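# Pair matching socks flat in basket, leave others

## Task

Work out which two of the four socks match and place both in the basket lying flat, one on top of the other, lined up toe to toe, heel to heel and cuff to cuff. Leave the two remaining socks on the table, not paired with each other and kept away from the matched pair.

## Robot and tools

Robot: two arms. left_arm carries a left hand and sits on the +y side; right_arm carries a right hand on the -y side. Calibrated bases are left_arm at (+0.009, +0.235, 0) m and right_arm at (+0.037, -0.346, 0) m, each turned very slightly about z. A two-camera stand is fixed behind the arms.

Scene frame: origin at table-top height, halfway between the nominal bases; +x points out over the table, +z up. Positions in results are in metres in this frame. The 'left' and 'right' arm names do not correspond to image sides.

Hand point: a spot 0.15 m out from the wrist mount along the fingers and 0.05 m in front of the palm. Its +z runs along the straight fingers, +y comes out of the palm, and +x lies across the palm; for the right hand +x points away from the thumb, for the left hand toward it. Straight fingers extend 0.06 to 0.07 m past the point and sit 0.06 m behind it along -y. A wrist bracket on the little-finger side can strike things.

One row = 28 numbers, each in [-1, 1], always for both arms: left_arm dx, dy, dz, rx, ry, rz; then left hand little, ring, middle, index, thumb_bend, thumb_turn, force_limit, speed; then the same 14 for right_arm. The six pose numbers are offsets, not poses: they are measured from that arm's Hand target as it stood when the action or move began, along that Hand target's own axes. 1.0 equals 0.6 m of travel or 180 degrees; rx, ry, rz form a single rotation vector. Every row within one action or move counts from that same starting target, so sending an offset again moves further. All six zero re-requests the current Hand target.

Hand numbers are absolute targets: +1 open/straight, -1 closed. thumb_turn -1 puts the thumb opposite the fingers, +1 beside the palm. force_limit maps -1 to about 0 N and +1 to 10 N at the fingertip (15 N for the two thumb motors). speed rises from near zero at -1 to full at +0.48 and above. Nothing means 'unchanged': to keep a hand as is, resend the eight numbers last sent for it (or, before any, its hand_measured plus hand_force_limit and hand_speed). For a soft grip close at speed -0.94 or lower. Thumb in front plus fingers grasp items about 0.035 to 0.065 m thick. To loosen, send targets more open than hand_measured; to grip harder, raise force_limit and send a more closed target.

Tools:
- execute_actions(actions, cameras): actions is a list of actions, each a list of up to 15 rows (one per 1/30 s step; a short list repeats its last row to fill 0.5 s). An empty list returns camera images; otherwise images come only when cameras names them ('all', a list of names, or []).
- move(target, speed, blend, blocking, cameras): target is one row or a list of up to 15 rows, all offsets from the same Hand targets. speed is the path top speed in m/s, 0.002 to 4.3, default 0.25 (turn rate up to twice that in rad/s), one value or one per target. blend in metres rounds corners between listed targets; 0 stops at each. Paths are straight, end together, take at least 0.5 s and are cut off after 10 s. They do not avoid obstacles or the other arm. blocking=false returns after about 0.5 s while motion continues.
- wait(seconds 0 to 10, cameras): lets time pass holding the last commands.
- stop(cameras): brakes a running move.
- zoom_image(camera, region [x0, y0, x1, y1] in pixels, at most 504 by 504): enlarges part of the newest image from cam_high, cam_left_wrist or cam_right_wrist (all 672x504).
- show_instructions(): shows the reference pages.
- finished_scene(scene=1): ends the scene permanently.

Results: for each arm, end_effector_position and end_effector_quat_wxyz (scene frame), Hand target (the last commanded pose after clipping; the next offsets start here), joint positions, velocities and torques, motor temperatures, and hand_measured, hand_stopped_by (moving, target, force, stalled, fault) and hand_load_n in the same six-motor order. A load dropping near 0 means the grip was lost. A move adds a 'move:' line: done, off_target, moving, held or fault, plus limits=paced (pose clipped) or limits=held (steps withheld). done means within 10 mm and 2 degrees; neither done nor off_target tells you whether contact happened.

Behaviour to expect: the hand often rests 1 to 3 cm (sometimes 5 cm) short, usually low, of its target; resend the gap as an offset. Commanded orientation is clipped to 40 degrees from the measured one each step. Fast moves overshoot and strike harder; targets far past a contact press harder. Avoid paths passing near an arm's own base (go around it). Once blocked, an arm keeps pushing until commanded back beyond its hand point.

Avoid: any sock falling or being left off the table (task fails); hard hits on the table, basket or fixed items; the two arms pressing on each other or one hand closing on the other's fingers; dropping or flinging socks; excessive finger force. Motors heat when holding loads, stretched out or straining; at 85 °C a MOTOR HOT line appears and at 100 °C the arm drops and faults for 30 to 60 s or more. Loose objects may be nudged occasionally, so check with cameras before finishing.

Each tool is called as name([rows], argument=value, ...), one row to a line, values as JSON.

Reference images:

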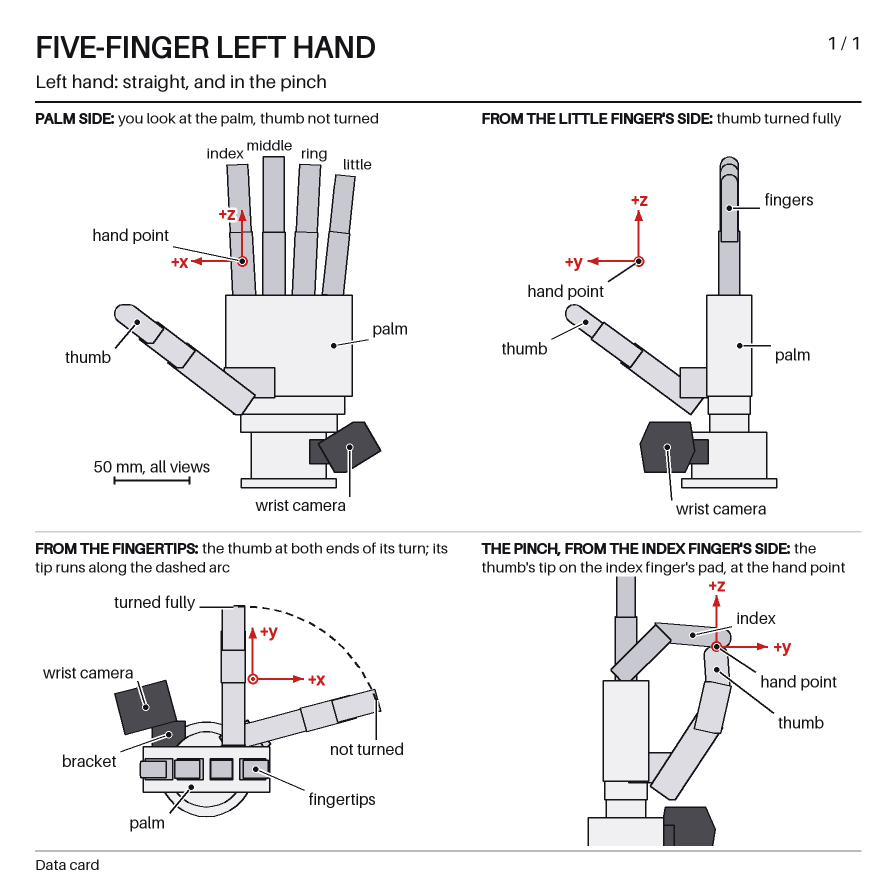

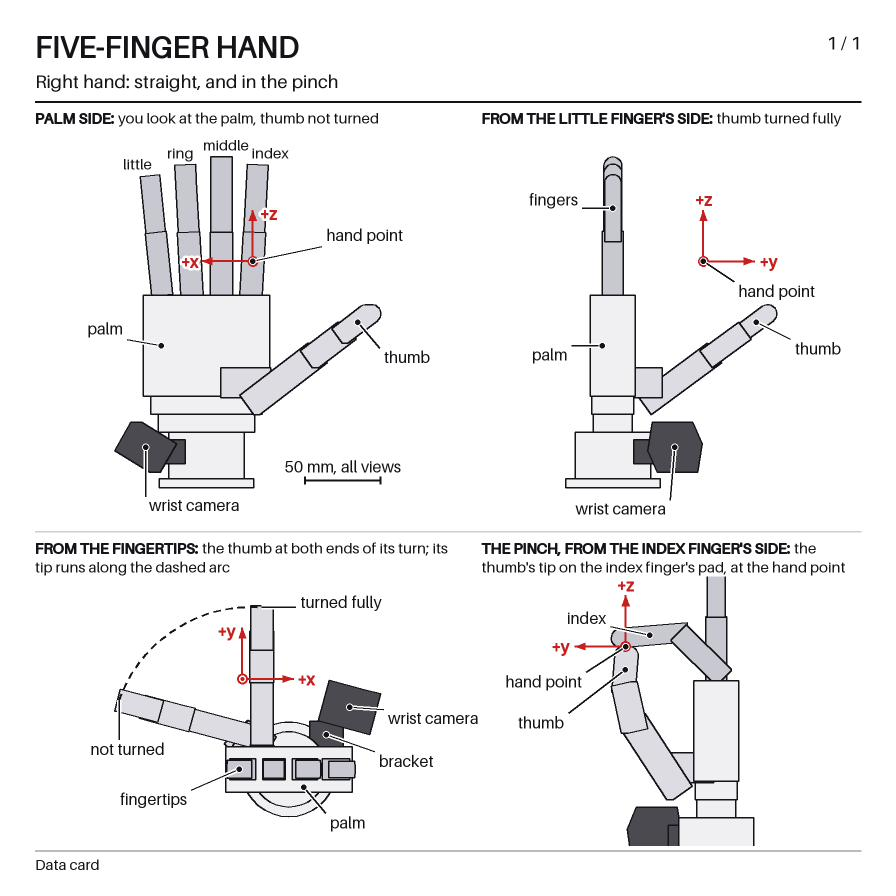

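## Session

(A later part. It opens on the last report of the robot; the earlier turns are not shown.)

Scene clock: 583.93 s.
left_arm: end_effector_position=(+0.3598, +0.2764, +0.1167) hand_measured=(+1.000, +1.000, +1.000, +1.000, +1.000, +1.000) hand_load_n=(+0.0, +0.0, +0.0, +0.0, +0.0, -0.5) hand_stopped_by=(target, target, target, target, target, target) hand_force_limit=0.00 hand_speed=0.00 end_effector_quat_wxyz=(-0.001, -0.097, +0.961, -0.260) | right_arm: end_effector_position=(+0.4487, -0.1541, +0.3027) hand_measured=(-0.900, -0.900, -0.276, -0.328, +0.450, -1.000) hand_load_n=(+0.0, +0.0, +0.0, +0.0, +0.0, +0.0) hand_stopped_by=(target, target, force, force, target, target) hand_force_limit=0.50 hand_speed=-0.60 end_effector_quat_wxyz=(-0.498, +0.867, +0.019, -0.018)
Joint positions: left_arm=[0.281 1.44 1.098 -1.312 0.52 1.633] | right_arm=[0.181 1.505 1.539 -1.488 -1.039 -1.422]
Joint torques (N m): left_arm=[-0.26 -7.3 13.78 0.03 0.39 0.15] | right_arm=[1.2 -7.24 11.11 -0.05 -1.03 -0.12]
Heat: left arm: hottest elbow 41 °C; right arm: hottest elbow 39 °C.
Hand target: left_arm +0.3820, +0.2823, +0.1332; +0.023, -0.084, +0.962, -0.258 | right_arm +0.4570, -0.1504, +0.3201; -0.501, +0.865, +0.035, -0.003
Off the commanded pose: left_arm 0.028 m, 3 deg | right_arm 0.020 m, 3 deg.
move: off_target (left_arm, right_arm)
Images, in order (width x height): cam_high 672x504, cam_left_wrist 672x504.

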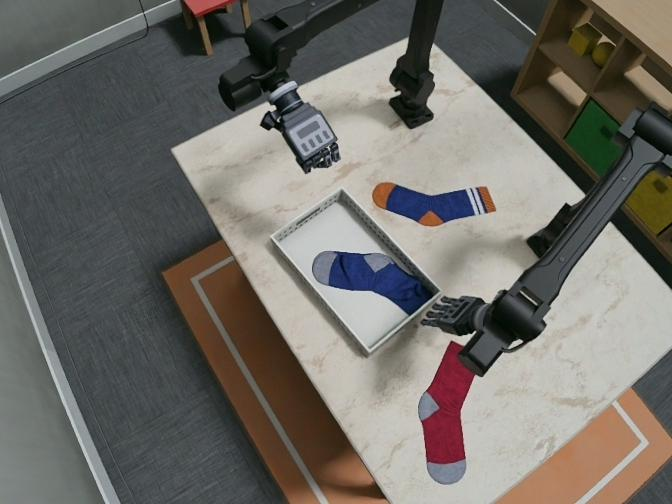

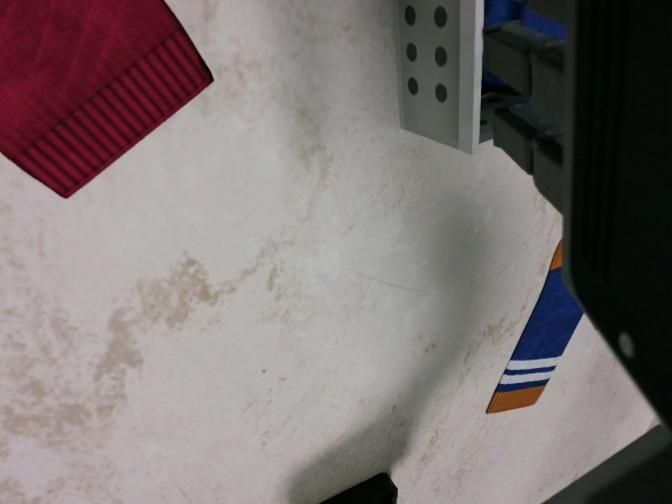

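move(target=[0.023,0.0043,-0.268,0.157,-0.1183,-0.1196,1,1,1,1,1,1,0,0, 0,0,0,0,0,0,-0.9,-0.9,-0.5,-0.5,0.45,-1,0.5,-0.6], speed=0.3, cameras=["cam_high","cam_left_wrist","cam_right_wrist"])

zoom_image(camera="cam_left_wrist", region=[190, 60, 440, 260])

zoom_image(camera="cam_high", region=[360, 240, 450, 330])

Scene clock: 586.07 s.
left_arm: end_effector_position=(+0.3430, +0.3519, +0.2459) hand_measured=(+1.000, +1.000, +1.000, +1.000, +1.000, +1.000) hand_load_n=(+0.0, +0.0, +0.0, +0.0, +0.0, -0.5) hand_stopped_by=(target, target, target, target, target, target) hand_force_limit=0.00 hand_speed=0.00 end_effector_quat_wxyz=(+0.143, -0.311, +0.813, -0.471) | right_arm: end_effector_position=(+0.4487, -0.1541, +0.3027) hand_measured=(-0.900, -0.900, -0.276, -0.328, +0.450, -1.000) hand_load_n=(+0.0, +0.0, +0.0, +0.0, +0.0, +0.0) hand_stopped_by=(target, target, force, force, target, target) hand_force_limit=0.50 hand_speed=-0.60 end_effector_quat_wxyz=(-0.498, +0.867, +0.019, -0.018)
Joint positions: left_arm=[0.767 1.338 1.219 -1.565 1.025 1.633] | right_arm=[0.181 1.505 1.539 -1.488 -1.039 -1.422]
Joint torques (N m): left_arm=[-0.21 -6.83 14.56 -0.06 0.7 -0.08] | right_arm=[1.03 -7 11.03 -0.08 -1.04 -0.15]
Heat: left arm: hottest elbow 41 °C; right arm: hottest elbow 40 °C.
Hand target: left_arm +0.3539, +0.3613, +0.2710; +0.169, -0.297, +0.818, -0.462 | right_arm +0.4570, -0.1504, +0.3201; -0.501, +0.865, +0.035, -0.003
Off the commanded pose: left_arm 0.029 m, 4 deg | right_arm 0.020 m, 3 deg.
move: off_target (left_arm, right_arm)

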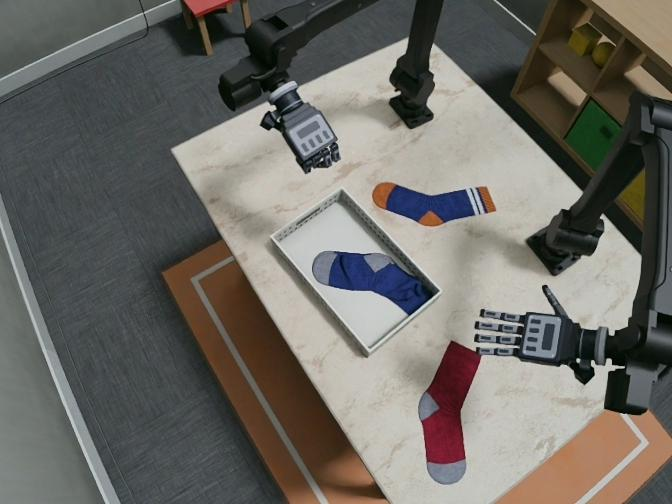

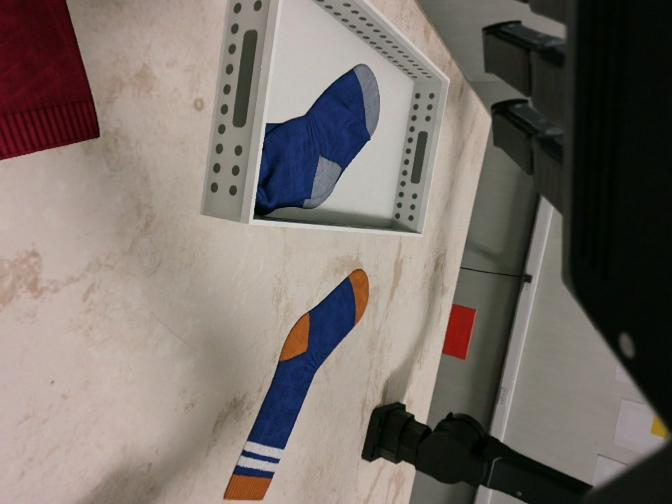

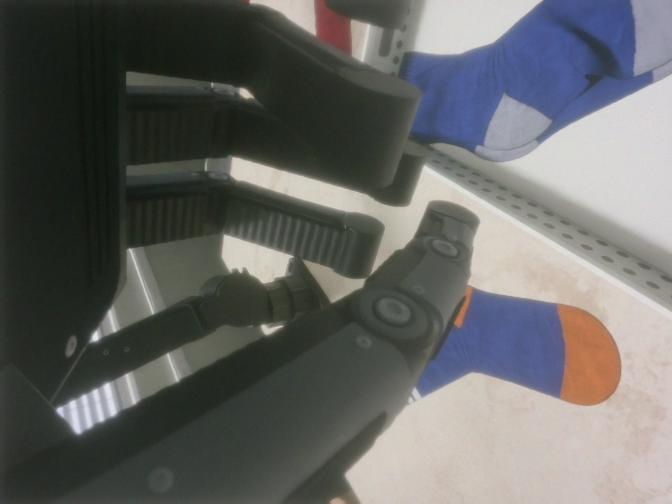

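Scaled by 2.016.

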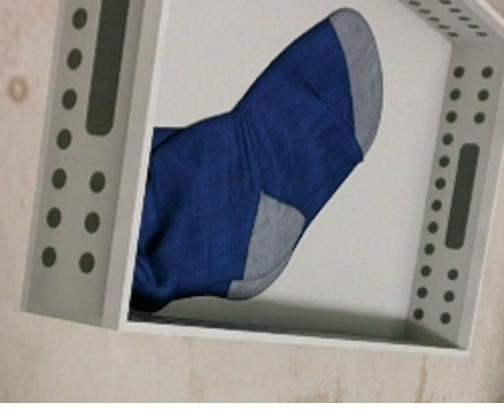

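Scaled by 5.600.

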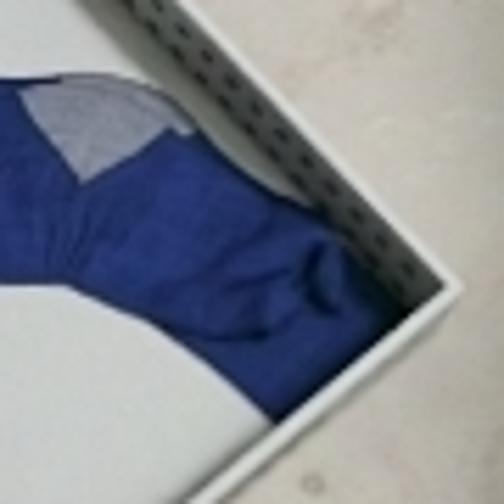

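move(target=[-0.0512,-0.0565,0.3343,-0.157,0.1183,0.1196,1,1,1,1,1,1,0,0, 0,0,0,0,0,0,-0.9,-0.9,-0.5,-0.5,0.45,-1,0.5,-0.6], speed=0.3, cameras=["cam_left_wrist"])

Scene clock: 588.10 s.
left_arm: end_effector_position=(+0.4799, +0.2315, +0.1704) hand_measured=(+1.000, +1.000, +1.000, +1.000, +1.000, +1.000) hand_load_n=(+0.0, +0.0, +0.0, +0.0, +0.0, +0.0) hand_stopped_by=(target, target, target, target, target, target) hand_force_limit=0.00 hand_speed=0.00 end_effector_quat_wxyz=(-0.008, -0.085, +0.962, -0.259) | right_arm: end_effector_position=(+0.4487, -0.1541, +0.3027) hand_measured=(-0.900, -0.900, -0.276, -0.328, +0.450, -1.000) hand_load_n=(+0.0, +0.0, +0.0, +0.0, +0.0, +0.0) hand_stopped_by=(target, target, force, force, target, target) hand_force_limit=0.50 hand_speed=-0.60 end_effector_quat_wxyz=(-0.498, +0.867, +0.019, -0.018)
Joint positions: left_arm=[0.134 1.683 1.529 -1.438 0.523 1.495] | right_arm=[0.181 1.505 1.539 -1.488 -1.039 -1.422]
Joint torques (N m): left_arm=[-0.26 -11.34 14.9 0.24 0.25 -0.12] | right_arm=[1.08 -7.3 10.93 -0.08 -1.01 -0.13]
Heat: left arm: hottest elbow 41 °C; right arm: hottest elbow 40 °C.
Hand target: left_arm +0.4992, +0.2359, +0.1967; +0.023, -0.084, +0.962, -0.258 | right_arm +0.4570, -0.1504, +0.3201; -0.501, +0.865, +0.035, -0.003
Off the commanded pose: left_arm 0.033 m, 4 deg | right_arm 0.020 m, 3 deg.
move: off_target (left_arm, right_arm)
Images, in order (width x height): cam_left_wrist 672x504.

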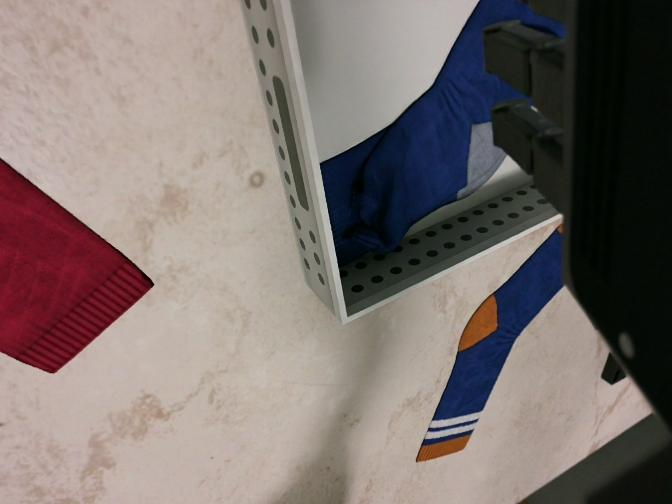

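zoom_image(camera="cam_left_wrist", region=[300, 120, 470, 300])

Scaled by 2.800.

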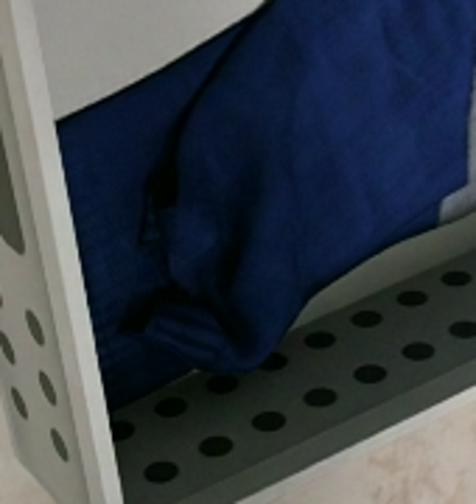

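move(target=[0.1085,0.1223,-0.0772,0,0,0,1,1,1,1,1,1,0,0, -0.025,-0.0348,0.3107,0,0,0,-0.9,-0.9,-0.5,-0.5,0.45,-1,0.5,-0.6], speed=0.2, cameras=["cam_right_wrist"])

zoom_image(camera="cam_right_wrist", region=[420, 0, 672, 252])

Scene clock: 591.47 s.
left_arm: end_effector_position=(+0.4238, +0.3096, +0.1957) hand_measured=(+1.000, +1.000, +1.000, +1.000, +1.000, +1.000) hand_load_n=(-0.5, +0.0, +0.0, +0.0, +0.0, +0.0) hand_stopped_by=(target, target, target, target, target, target) hand_force_limit=0.00 hand_speed=0.00 end_effector_quat_wxyz=(+0.019, -0.091, +0.962, -0.258) | right_arm: end_effector_position=(+0.4273, +0.0195, +0.2447) hand_measured=(-0.900, -0.900, -0.276, -0.328, +0.450, -1.000) hand_load_n=(+0.0, +0.0, +0.0, +0.0, +0.0, +0.0) hand_stopped_by=(target, target, force, force, target, target) hand_force_limit=0.50 hand_speed=-0.60 end_effector_quat_wxyz=(-0.498, +0.866, +0.038, -0.009)
Joint positions: left_arm=[0.319 1.548 1.435 -1.522 0.52 1.679] | right_arm=[0.55 1.508 1.357 -0.797 -0.901 -0.854]
Joint torques (N m): left_arm=[-0.03 -10.05 8.75 0.16 0.3 0.15] | right_arm=[0.5 -7.77 7.9 2.43 -0.55 0.11]
Heat: left arm: hottest elbow 41 °C; right arm: hottest elbow 40 °C.
Hand target: left_arm +0.4200, +0.3101, +0.2002; +0.023, -0.084, +0.962, -0.258 | right_arm +0.4334, +0.0204, +0.2448; -0.501, +0.865, +0.035, -0.003
Off the commanded pose: left_arm 0.006 m, 1 deg | right_arm 0.006 m, 1 deg.
move: done
Images, in order (width x height): cam_right_wrist 672x504.

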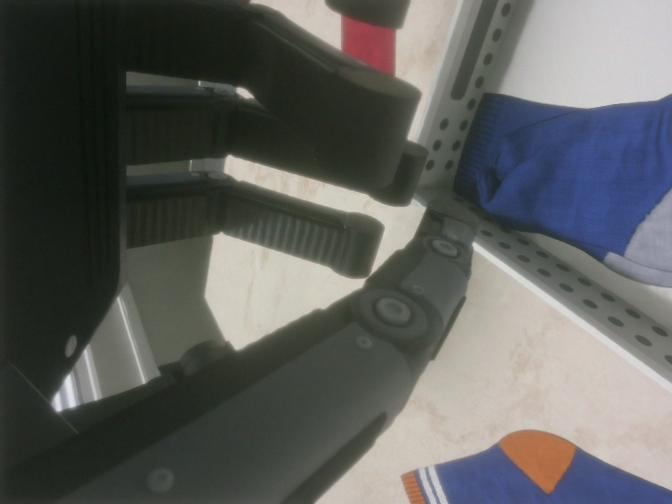

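Scaled by 2.000.

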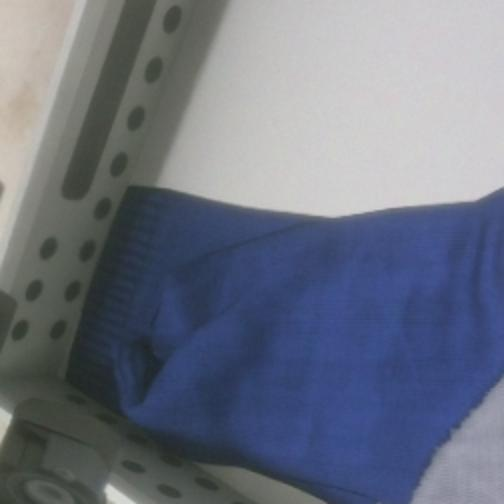

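wait(seconds=0, cameras=["cam_high","cam_right_wrist","cam_left_wrist"])

zoom_image(camera="cam_right_wrist", region=[440, 80, 560, 230])

Scene clock: 593.60 s.
left_arm: end_effector_position=(+0.4238, +0.3096, +0.1957) hand_measured=(+1.000, +1.000, +1.000, +1.000, +1.000, +1.000) hand_load_n=(+0.0, +0.0, +0.0, +0.0, +0.0, -0.5) hand_stopped_by=(target, target, target, target, target, target) hand_force_limit=0.00 hand_speed=0.00 end_effector_quat_wxyz=(+0.019, -0.091, +0.962, -0.258) | right_arm: end_effector_position=(+0.4273, +0.0195, +0.2447) hand_measured=(-0.900, -0.900, -0.276, -0.328, +0.450, -1.000) hand_load_n=(+0.0, +0.0, +0.0, +0.0, +0.0, +0.0) hand_stopped_by=(target, target, force, force, target, target) hand_force_limit=0.50 hand_speed=-0.60 end_effector_quat_wxyz=(-0.498, +0.866, +0.038, -0.009)
Joint positions: left_arm=[0.319 1.548 1.435 -1.522 0.52 1.679] | right_arm=[0.55 1.508 1.357 -0.797 -0.901 -0.854]
Joint torques (N m): left_arm=[-0.26 -10.4 8.69 0.25 0.3 0.13] | right_arm=[0.44 -7.65 7.82 2.43 -0.57 0.11]
Heat: left arm: hottest elbow 40 °C; right arm: hottest elbow 39 °C.
Hand target: left_arm +0.4200, +0.3101, +0.2002; +0.023, -0.084, +0.962, -0.258 | right_arm +0.4334, +0.0204, +0.2448; -0.501, +0.865, +0.035, -0.003
Off the commanded pose: left_arm 0.006 m, 1 deg | right_arm 0.006 m, 1 deg.

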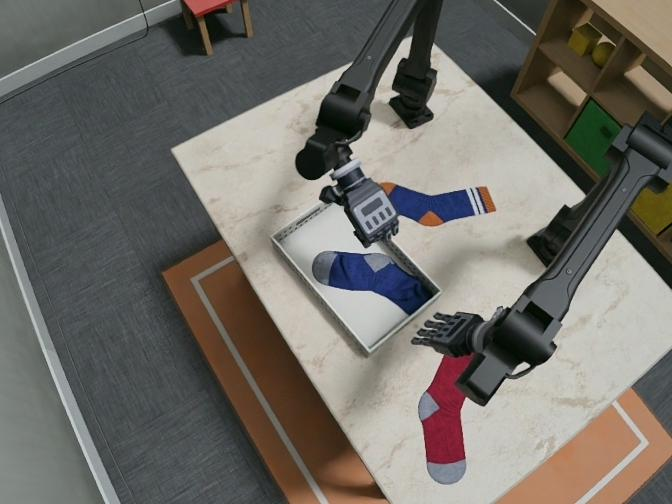

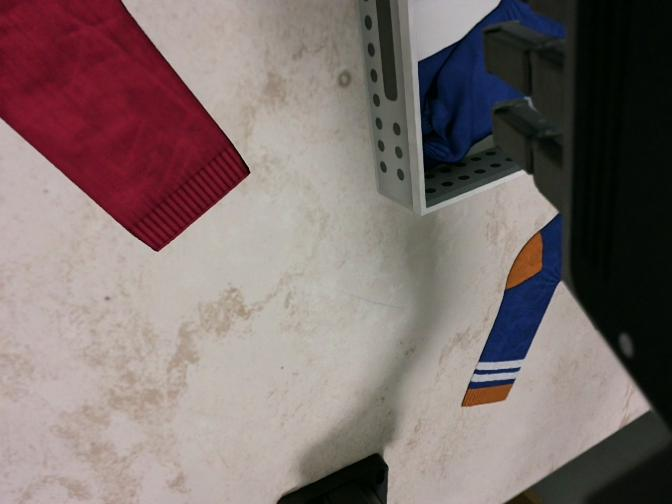

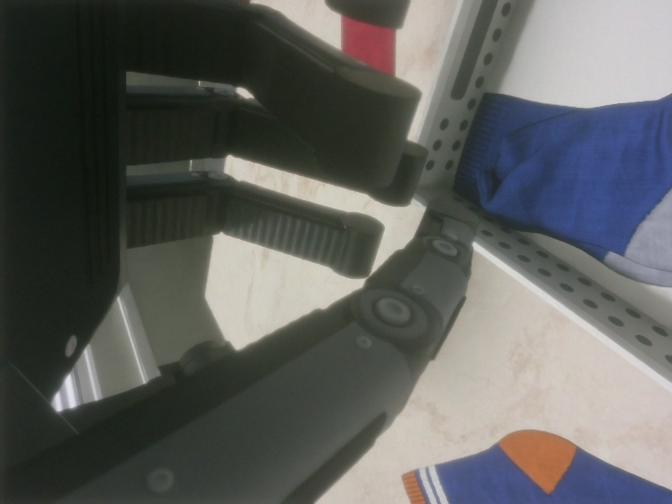

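Scaled by 3.360.

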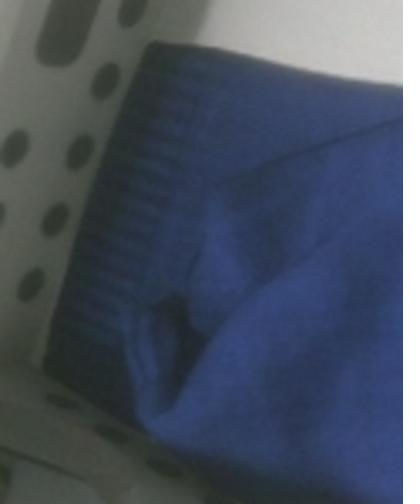

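zoom_image(camera="cam_high", region=[370, 250, 450, 330])

zoom_image(camera="cam_left_wrist", region=[390, 0, 520, 220])

Scaled by 6.300.

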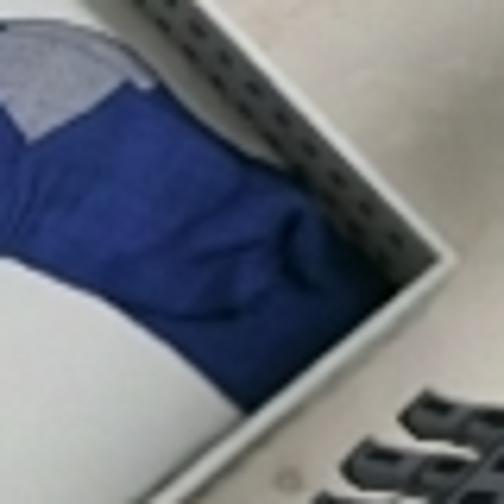

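Scaled by 2.291.

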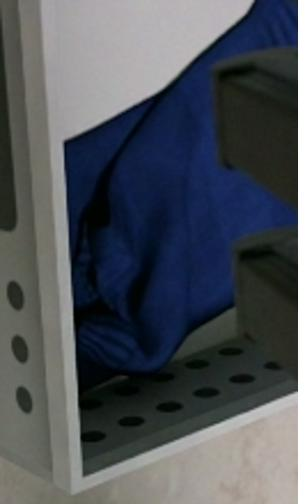

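move(target=[-0.0232,0.072,-0.1378,0,0,0,1,1,1,1,1,1,0,0, -0.1215,0.0768,0.283,0.0833,-0.0257,-0.0106,-0.9,-0.9,0,0,0,-1,0.5,0], speed=0.15, cameras=["cam_high","cam_right_wrist"])

Scene clock: 598.90 s.
left_arm: end_effector_position=(+0.4054, +0.3799, +0.2261) hand_measured=(+1.000, +1.000, +1.000, +1.000, +1.000, +1.000) hand_load_n=(+0.0, +0.0, +0.0, +0.0, +0.0, +0.0) hand_stopped_by=(target, target, target, target, target, target) hand_force_limit=0.00 hand_speed=0.00 end_effector_quat_wxyz=(+0.021, -0.104, +0.962, -0.253) | right_arm: end_effector_position=(+0.3545, +0.1356, +0.1114) hand_measured=(-0.900, -0.900, +0.000, +0.000, +0.000, -1.000) hand_load_n=(+0.0, +0.0, +0.0, +0.0, +0.0, +0.0) hand_stopped_by=(target, target, target, target, target, target) hand_force_limit=0.50 hand_speed=0.00 end_effector_quat_wxyz=(-0.600, +0.796, +0.065, -0.040)
Joint positions: left_arm=[0.474 1.573 1.543 -1.677 0.496 1.824] | right_arm=[0.763 1.675 0.991 0.188 -0.951 -0.43]
Joint torques (N m): left_arm=[0.26 -9.47 14.63 -0.05 0.18 0.15] | right_arm=[1.03 -9 6.68 3 -0.42 0.14]
Heat: left arm: hottest elbow 40 °C; right arm: hottest elbow 39 °C.
Hand target: left_arm +0.4200, +0.3900, +0.2501; +0.023, -0.084, +0.962, -0.258 | right_arm +0.3566, +0.1400, +0.1179; -0.607, +0.791, +0.068, -0.034
Off the commanded pose: left_arm 0.030 m, 2 deg | right_arm 0.008 m, 1 deg.
joint sent to its limit (left arm) — joint 4 (wrist pitch), lower limit. The joint targets are off in orientation, not in position.
move: off_target (left_arm)
Images, in order (width x height): cam_high 672x504, cam_right_wrist 672x504.

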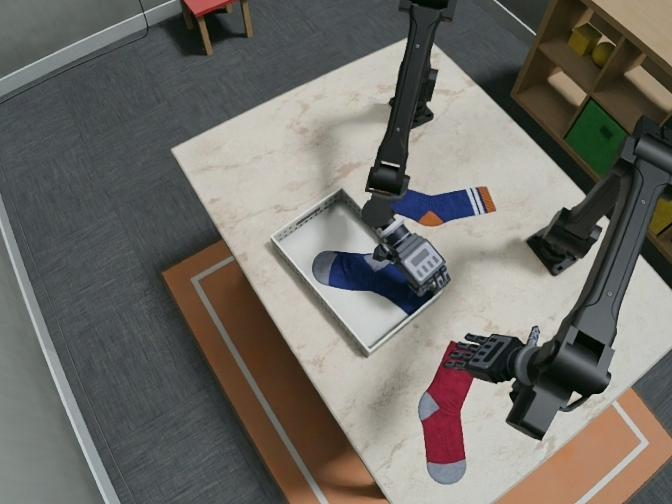

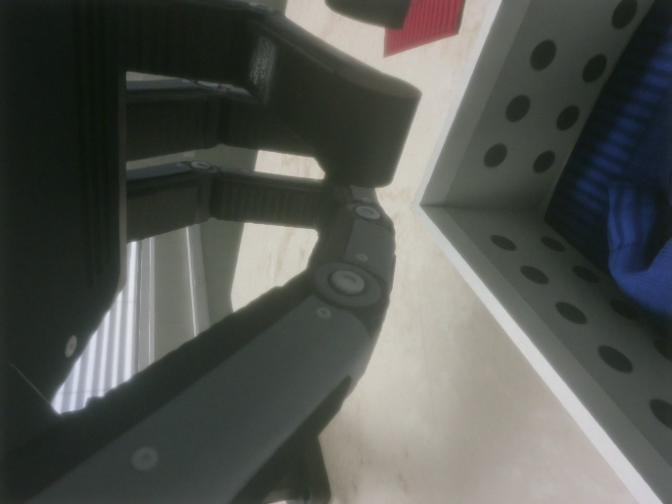

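zoom_image(camera="cam_high", region=[370, 240, 460, 330])

zoom_image(camera="cam_right_wrist", region=[300, 0, 672, 372])

Scaled by 5.600.

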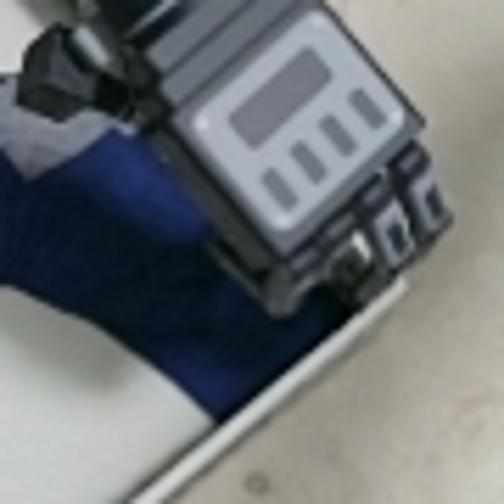

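Scaled by 1.355.

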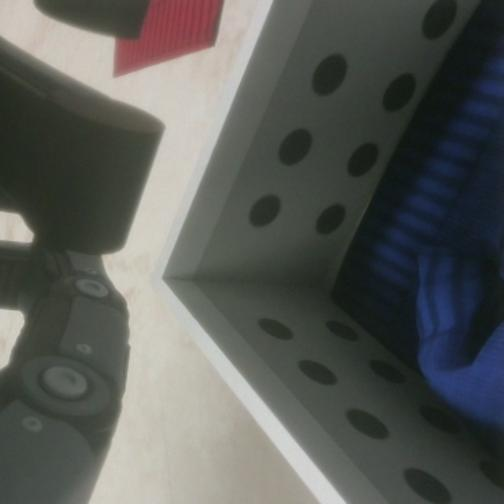

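move(target=[0,0,0,0,0,0,1,1,1,1,1,1,0,0, -0.01,0.0995,0.0336,0,0,0,-0.9,-0.9,0,0,0,-1,0.5,0], speed=0.08, cameras=["cam_high","cam_right_wrist"])

zoom_image(camera="cam_right_wrist", region=[300, 50, 600, 350])

zoom_image(camera="cam_high", region=[370, 240, 460, 330])

Scene clock: 600.77 s.
left_arm: end_effector_position=(+0.4054, +0.3799, +0.2261) hand_measured=(+1.000, +1.000, +1.000, +1.000, +1.000, +1.000) hand_load_n=(+0.0, +0.0, +0.0, +0.0, +0.0, +0.0) hand_stopped_by=(target, target, target, target, target, target) hand_force_limit=0.00 hand_speed=0.00 end_effector_quat_wxyz=(+0.021, -0.104, +0.962, -0.253) | right_arm: end_effector_position=(+0.3633, +0.1446, +0.0847) hand_measured=(-0.900, -0.900, +0.000, +0.000, +0.000, -1.000) hand_load_n=(+0.0, +0.0, +0.0, +0.0, +0.5, +0.0) hand_stopped_by=(target, target, target, target, target, target) hand_force_limit=0.50 hand_speed=0.00 end_effector_quat_wxyz=(-0.621, +0.779, +0.082, -0.014)
Joint positions: left_arm=[0.474 1.573 1.543 -1.677 0.496 1.824] | right_arm=[0.764 1.751 0.959 0.389 -0.95 -0.416]
Joint torques (N m): left_arm=[-0.15 -9.7 14.8 0.02 0.22 0.12] | right_arm=[1.49 -6.18 4.38 2.1 0 -0.01]
Heat: left arm: hottest elbow 40 °C; right arm: hottest elbow 39 °C.
Hand target: left_arm +0.4201, +0.3900, +0.2501; +0.023, -0.084, +0.962, -0.258 | right_arm +0.3519, +0.1432, +0.0548; -0.607, +0.791, +0.068, -0.034
Off the commanded pose: left_arm 0.030 m, 2 deg | right_arm 0.032 m, 3 deg.
joint sent to its limit (left arm) — joint 4 (wrist pitch), lower limit. The joint targets are off in orientation, not in position.
move: off_target (left_arm, right_arm)
Images, in order (width x height): cam_high 672x504, cam_right_wrist 672x504.

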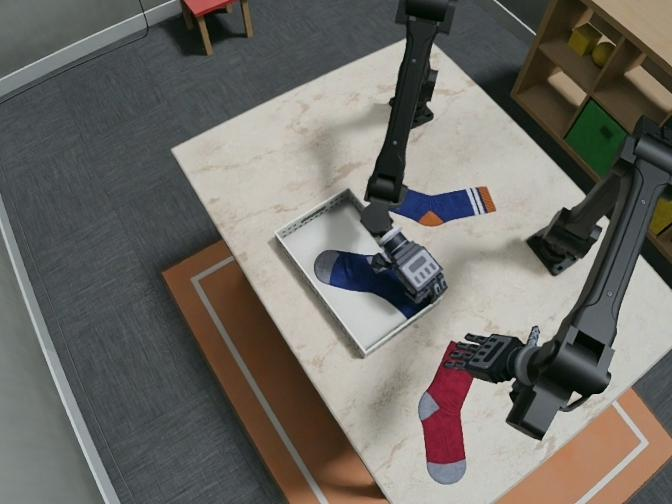

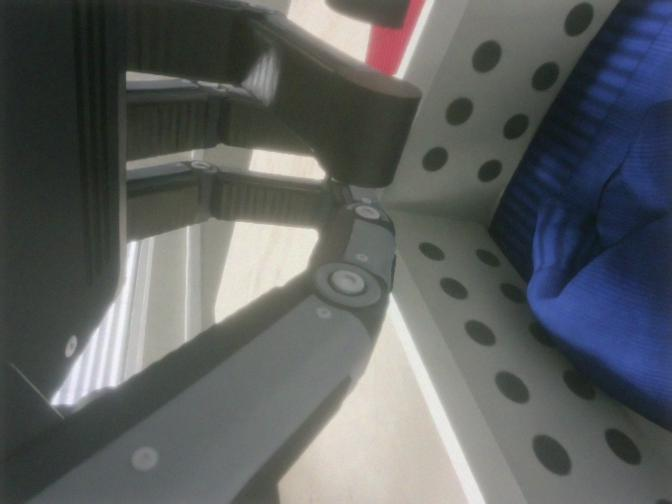

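Scaled by 1.680.

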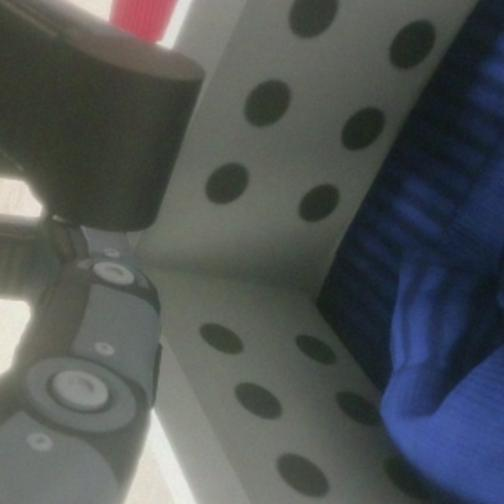

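Scaled by 5.600.

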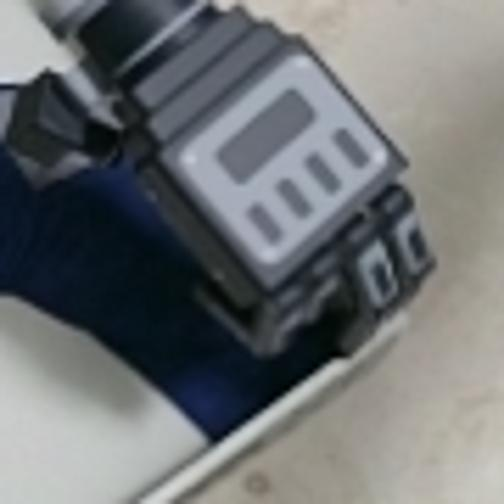

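move([
  [0,0,0,0,0,0,1,1,1,1,1,1,0,0, 0,-0.0805,-0.0216,0,0,0,-0.9,-0.9,0,0,0,-1,0.5,0],
  [0,0,0,0,0,0,1,1,1,1,1,1,0,0, 0.0965,-0.2484,-0.2976,-0.0833,0.0257,0.0106,-0.9,-0.9,0,0,0,-1,0.5,0],
], speed=0.15, blend=[0.02,0], cameras=["cam_high","cam_right_wrist"])

zoom_image(camera="cam_right_wrist", region=[420, 40, 672, 292])

zoom_image(camera="cam_high", region=[260, 180, 460, 360])

Scene clock: 604.20 s.
left_arm: end_effector_position=(+0.4054, +0.3799, +0.2261) hand_measured=(+1.000, +1.000, +1.000, +1.000, +1.000, +1.000) hand_load_n=(+0.0, +0.0, -0.5, +0.0, +0.0, +0.0) hand_stopped_by=(target, target, target, target, target, target) hand_force_limit=0.00 hand_speed=0.00 end_effector_quat_wxyz=(+0.021, -0.104, +0.962, -0.253) | right_arm: end_effector_position=(+0.4112, +0.0153, +0.2205) hand_measured=(-0.900, -0.900, +0.000, +0.000, +0.000, -1.000) hand_load_n=(+0.0, +0.0, +0.0, +0.0, +0.0, +0.0) hand_stopped_by=(target, target, target, target, target, target) hand_force_limit=0.50 hand_speed=0.00 end_effector_quat_wxyz=(-0.492, +0.870, +0.020, -0.026)
Joint positions: left_arm=[0.474 1.573 1.543 -1.677 0.496 1.824] | right_arm=[0.557 1.494 1.281 -0.755 -0.895 -0.819]
Joint torques (N m): left_arm=[-0.32 -9.47 14.75 -0.25 0.24 0.14] | right_arm=[0.09 -8.53 11.49 0.76 -0.63 -0.11]
Heat: left arm: hottest elbow 40 °C; right arm: hottest elbow 39 °C.
Hand target: left_arm +0.4201, +0.3900, +0.2501; +0.023, -0.084, +0.962, -0.258 | right_arm +0.4235, +0.0190, +0.2468; -0.501, +0.865, +0.034, -0.003
Off the commanded pose: left_arm 0.030 m, 2 deg | right_arm 0.029 m, 3 deg.
joint sent to its limit (left arm) — joint 4 (wrist pitch), lower limit. The joint targets are off in orientation, not in position.
move: off_target (left_arm, right_arm)
Images, in order (width x height): cam_high 672x504, cam_right_wrist 672x504.

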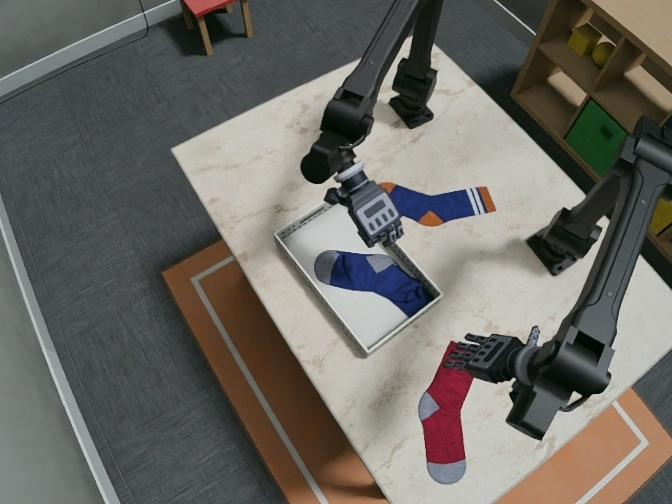

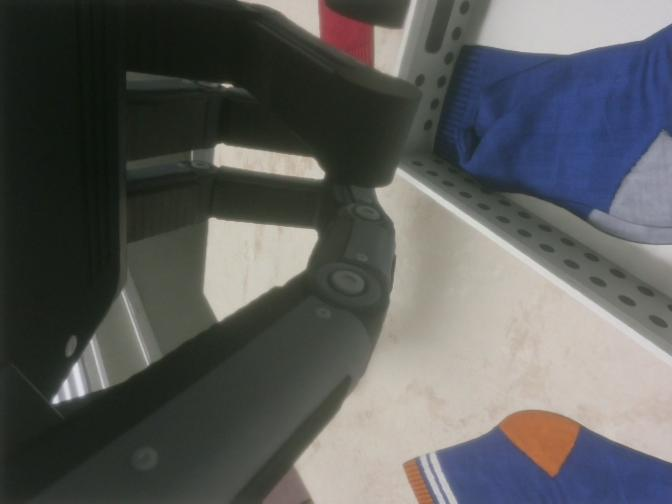

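Scaled by 2.000.

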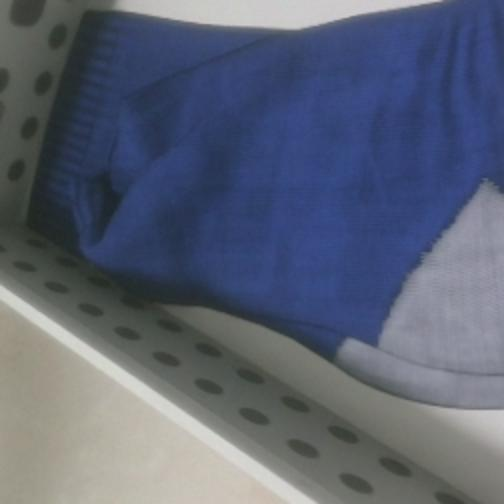

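Scaled by 2.520.

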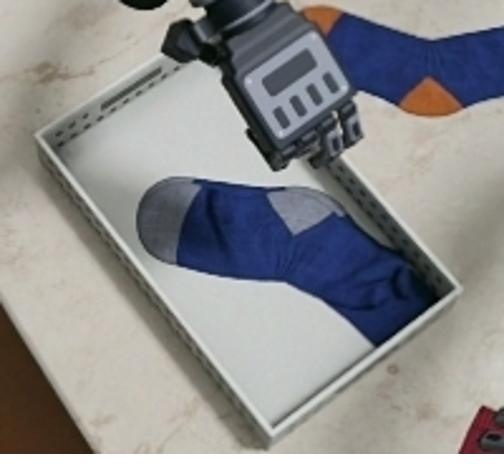

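move(target=[0,0,0,0,0,0,1,1,1,1,1,1,0,0, 0.1219,0.3257,-0.0746,-0.1667,0,0,-0.9,-0.9,1,1,0,-1,0.5,0], speed=0.15, cameras=["cam_high"])

zoom_image(camera="cam_high", region=[270, 190, 450, 350])

Scene clock: 607.43 s.
left_arm: end_effector_position=(+0.4054, +0.3799, +0.2261) hand_measured=(+1.000, +1.000, +1.000, +1.000, +1.000, +1.000) hand_load_n=(+0.0, +0.0, +0.0, +0.0, +0.0, +0.0) hand_stopped_by=(target, target, target, target, target, target) hand_force_limit=0.00 hand_speed=0.00 end_effector_quat_wxyz=(+0.021, -0.104, +0.962, -0.253) | right_arm: end_effector_position=(+0.4904, -0.1146, +0.0849) hand_measured=(-0.900, -0.900, +1.000, +1.000, +0.000, -1.000) hand_load_n=(+0.0, +0.0, +0.0, +0.0, +0.0, +0.0) hand_stopped_by=(target, target, target, target, target, target) hand_force_limit=0.50 hand_speed=0.00 end_effector_quat_wxyz=(-0.255, +0.967, +0.027, -0.013)
Joint positions: left_arm=[0.474 1.573 1.543 -1.677 0.496 1.824] | right_arm=[0.427 1.749 1.388 -1.048 -0.492 -1.215]
Joint torques (N m): left_arm=[-0.15 -9.52 14.6 -0.05 0.22 0.12] | right_arm=[-0.21 -9.76 10.47 0.08 -0.37 -0.13]
Heat: left arm: hottest elbow 40 °C; right arm: hottest elbow 39 °C.
Hand target: left_arm +0.4201, +0.3900, +0.2501; +0.023, -0.084, +0.962, -0.258 | right_arm +0.5093, -0.1123, +0.1021; -0.260, +0.965, +0.034, +0.006
Off the commanded pose: left_arm 0.030 m, 2 deg | right_arm 0.026 m, 2 deg.
joint sent to its limit (left arm) — joint 4 (wrist pitch), lower limit. The joint targets are off in orientation, not in position.
move: off_target (left_arm, right_arm)
Images, in order (width x height): cam_high 672x504.

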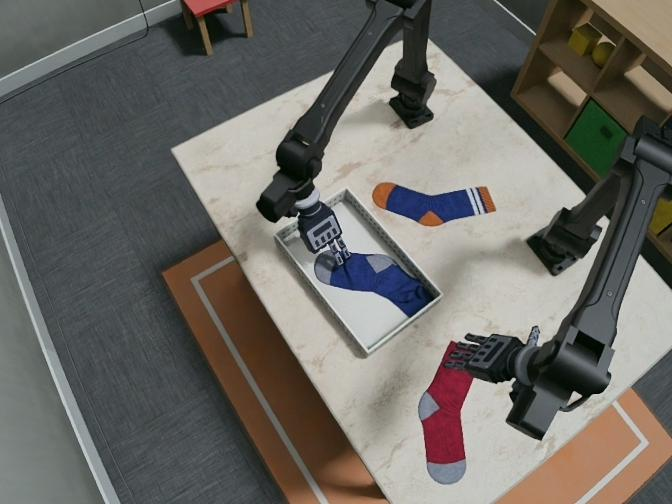

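Scaled by 2.800.

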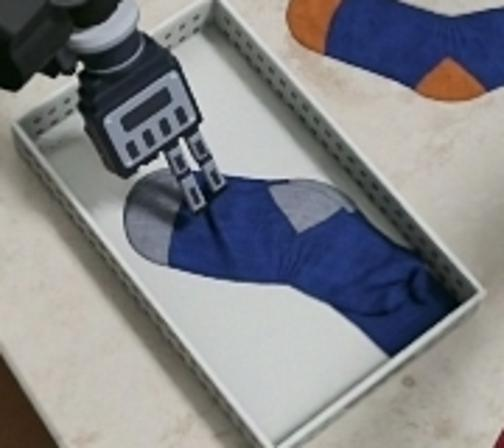

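move(target=[0,0,0,0,0,0,1,1,1,1,1,1,0,0, -0.0133,0.0467,0.0828,0,0,0,-0.9,-0.9,1,1,0,-1,0.5,0], speed=0.06, cameras=[])

Scene clock: 609.00 s.
left_arm: end_effector_position=(+0.4054, +0.3799, +0.2261) hand_measured=(+1.000, +1.000, +1.000, +1.000, +1.000, +1.000) hand_load_n=(+0.0, +0.0, +0.0, +0.0, +0.0, +0.0) hand_stopped_by=(target, target, target, target, target, target) hand_force_limit=0.00 hand_speed=0.00 end_effector_quat_wxyz=(+0.021, -0.104, +0.962, -0.253) | right_arm: end_effector_position=(+0.4995, -0.1105, +0.0544) hand_measured=(-0.900, -0.900, +1.000, +1.000, +0.000, -1.000) hand_load_n=(+0.0, +0.0, +0.0, +0.0, +0.0, +0.0) hand_stopped_by=(target, target, target, target, target, target) hand_force_limit=0.50 hand_speed=0.00 end_effector_quat_wxyz=(-0.262, +0.965, +0.032, +0.003)
Joint positions: left_arm=[0.474 1.573 1.543 -1.677 0.496 1.824] | right_arm=[0.427 1.781 1.345 -0.938 -0.494 -1.215]
Joint torques (N m): left_arm=[0.26 -9.7 14.56 0.05 0.23 0.16] | right_arm=[0.73 -9.58 6.13 1.84 -0.27 -0.1]
Heat: left arm: hottest elbow 39 °C; right arm: hottest elbow 39 °C.
Hand target: left_arm +0.4201, +0.3900, +0.2501; +0.023, -0.084, +0.962, -0.258 | right_arm +0.5030, -0.1119, +0.0448; -0.260, +0.965, +0.034, +0.006
Off the commanded pose: left_arm 0.030 m, 2 deg | right_arm 0.010 m, 1 deg.
joint sent to its limit (left arm) — joint 4 (wrist pitch), lower limit. The joint targets are off in orientation, not in position.
move: off_target (left_arm)
No camera images: "cameras" was empty.

move(target=[0,0,0,0,0,0,1,1,1,1,1,1,0,0, 0,0.0042,0.0072,0,0,0,-0.9,-0.9,1,1,0,-1,0.5,0], speed=0.06, cameras=[])

Scene clock: 609.80 s.
left_arm: end_effector_position=(+0.4054, +0.3799, +0.2261) hand_measured=(+1.000, +1.000, +1.000, +1.000, +1.000, +1.000) hand_load_n=(+0.0, +0.0, +0.0, +0.0, +0.0, +0.0) hand_stopped_by=(target, target, target, target, target, target) hand_force_limit=0.00 hand_speed=0.00 end_effector_quat_wxyz=(+0.021, -0.104, +0.962, -0.253) | right_arm: end_effector_position=(+0.5009, -0.1095, +0.0535) hand_measured=(-0.900, -0.900, +1.000, +1.000, +0.000, -1.000) hand_load_n=(+0.0, +0.0, +0.5, +0.0, +0.0, +0.0) hand_stopped_by=(target, target, target, target, target, target) hand_force_limit=0.50 hand_speed=0.00 end_effector_quat_wxyz=(-0.264, +0.964, +0.033, +0.006)
Joint positions: left_arm=[0.474 1.573 1.543 -1.677 0.496 1.824] | right_arm=[0.427 1.781 1.342 -0.927 -0.496 -1.215]
Joint torques (N m): left_arm=[-0.38 -9.05 14.74 -0.14 0.27 0.18] | right_arm=[0.5 -8.06 5.85 1.72 -0.16 -0.08]
Heat: left arm: hottest elbow 39 °C; right arm: hottest elbow 39 °C.
Hand target: left_arm +0.4201, +0.3900, +0.2501; +0.023, -0.084, +0.962, -0.258 | right_arm +0.5032, -0.1119, +0.0399; -0.260, +0.965, +0.034, +0.006
Off the commanded pose: left_arm 0.030 m, 2 deg | right_arm 0.014 m, 1 deg.
joint sent to its limit (left arm) — joint 4 (wrist pitch), lower limit. The joint targets are off in orientation, not in position.
move: off_target (left_arm, right_arm)
No camera images: "cameras" was empty.

move(target=[0,0,0,0,0,0,1,1,1,1,1,1,0,0, 0.038,0.0432,-0.0308,0,0,0,-0.9,-0.9,1,1,0,-1,0.5,0], speed=0.05, cameras=["cam_high"])

zoom_image(camera="cam_high", region=[270, 190, 450, 350])

Scene clock: 611.27 s.
left_arm: end_effector_position=(+0.4054, +0.3799, +0.2261) hand_measured=(+1.000, +1.000, +1.000, +1.000, +1.000, +1.000) hand_load_n=(+0.0, +0.0, +0.0, +0.0, +0.0, +0.0) hand_stopped_by=(target, target, target, target, target, target) hand_force_limit=0.00 hand_speed=0.00 end_effector_quat_wxyz=(+0.021, -0.104, +0.962, -0.253) | right_arm: end_effector_position=(+0.5162, -0.1326, +0.0516) hand_measured=(-0.900, -0.900, +1.000, +1.000, +0.000, -1.000) hand_load_n=(+0.0, +0.0, +0.5, +0.0, +0.0, +0.0) hand_stopped_by=(target, target, target, target, target, target) hand_force_limit=0.50 hand_speed=0.00 end_effector_quat_wxyz=(-0.271, +0.962, +0.037, +0.008)
Joint positions: left_arm=[0.474 1.573 1.543 -1.677 0.496 1.824] | right_arm=[0.371 1.799 1.362 -0.951 -0.521 -1.283]
Joint torques (N m): left_arm=[-0.32 -9.88 14.76 -0.01 0.2 0.16] | right_arm=[-0.21 -7.94 8.72 0.12 0.35 -0.11]
Heat: left arm: hottest elbow 39 °C; right arm: hottest elbow 39 °C.
Hand target: left_arm +0.4201, +0.3900, +0.2501; +0.023, -0.084, +0.962, -0.258 | right_arm +0.5278, -0.1422, +0.0435; -0.260, +0.965, +0.034, +0.006
Off the commanded pose: left_arm 0.030 m, 2 deg | right_arm 0.017 m, 1 deg.
joint sent to its limit (left arm) — joint 4 (wrist pitch), lower limit. The joint targets are off in orientation, not in position.
move: off_target (left_arm, right_arm)
Images, in order (width x height): cam_high 672x504.

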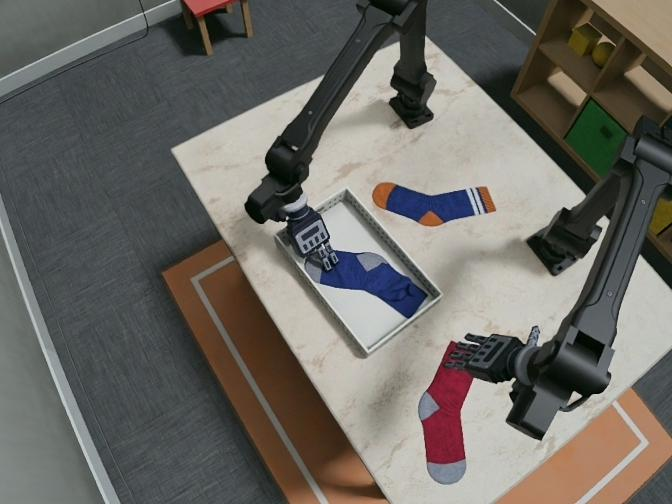

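Scaled by 2.800.

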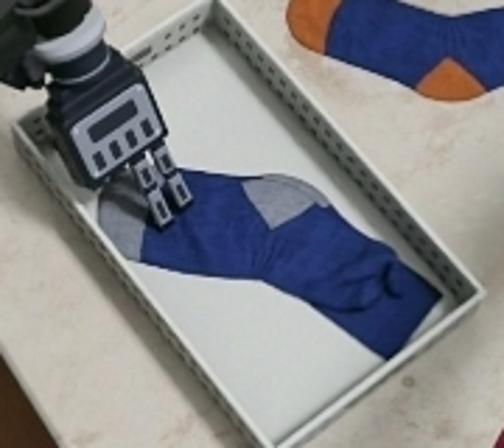

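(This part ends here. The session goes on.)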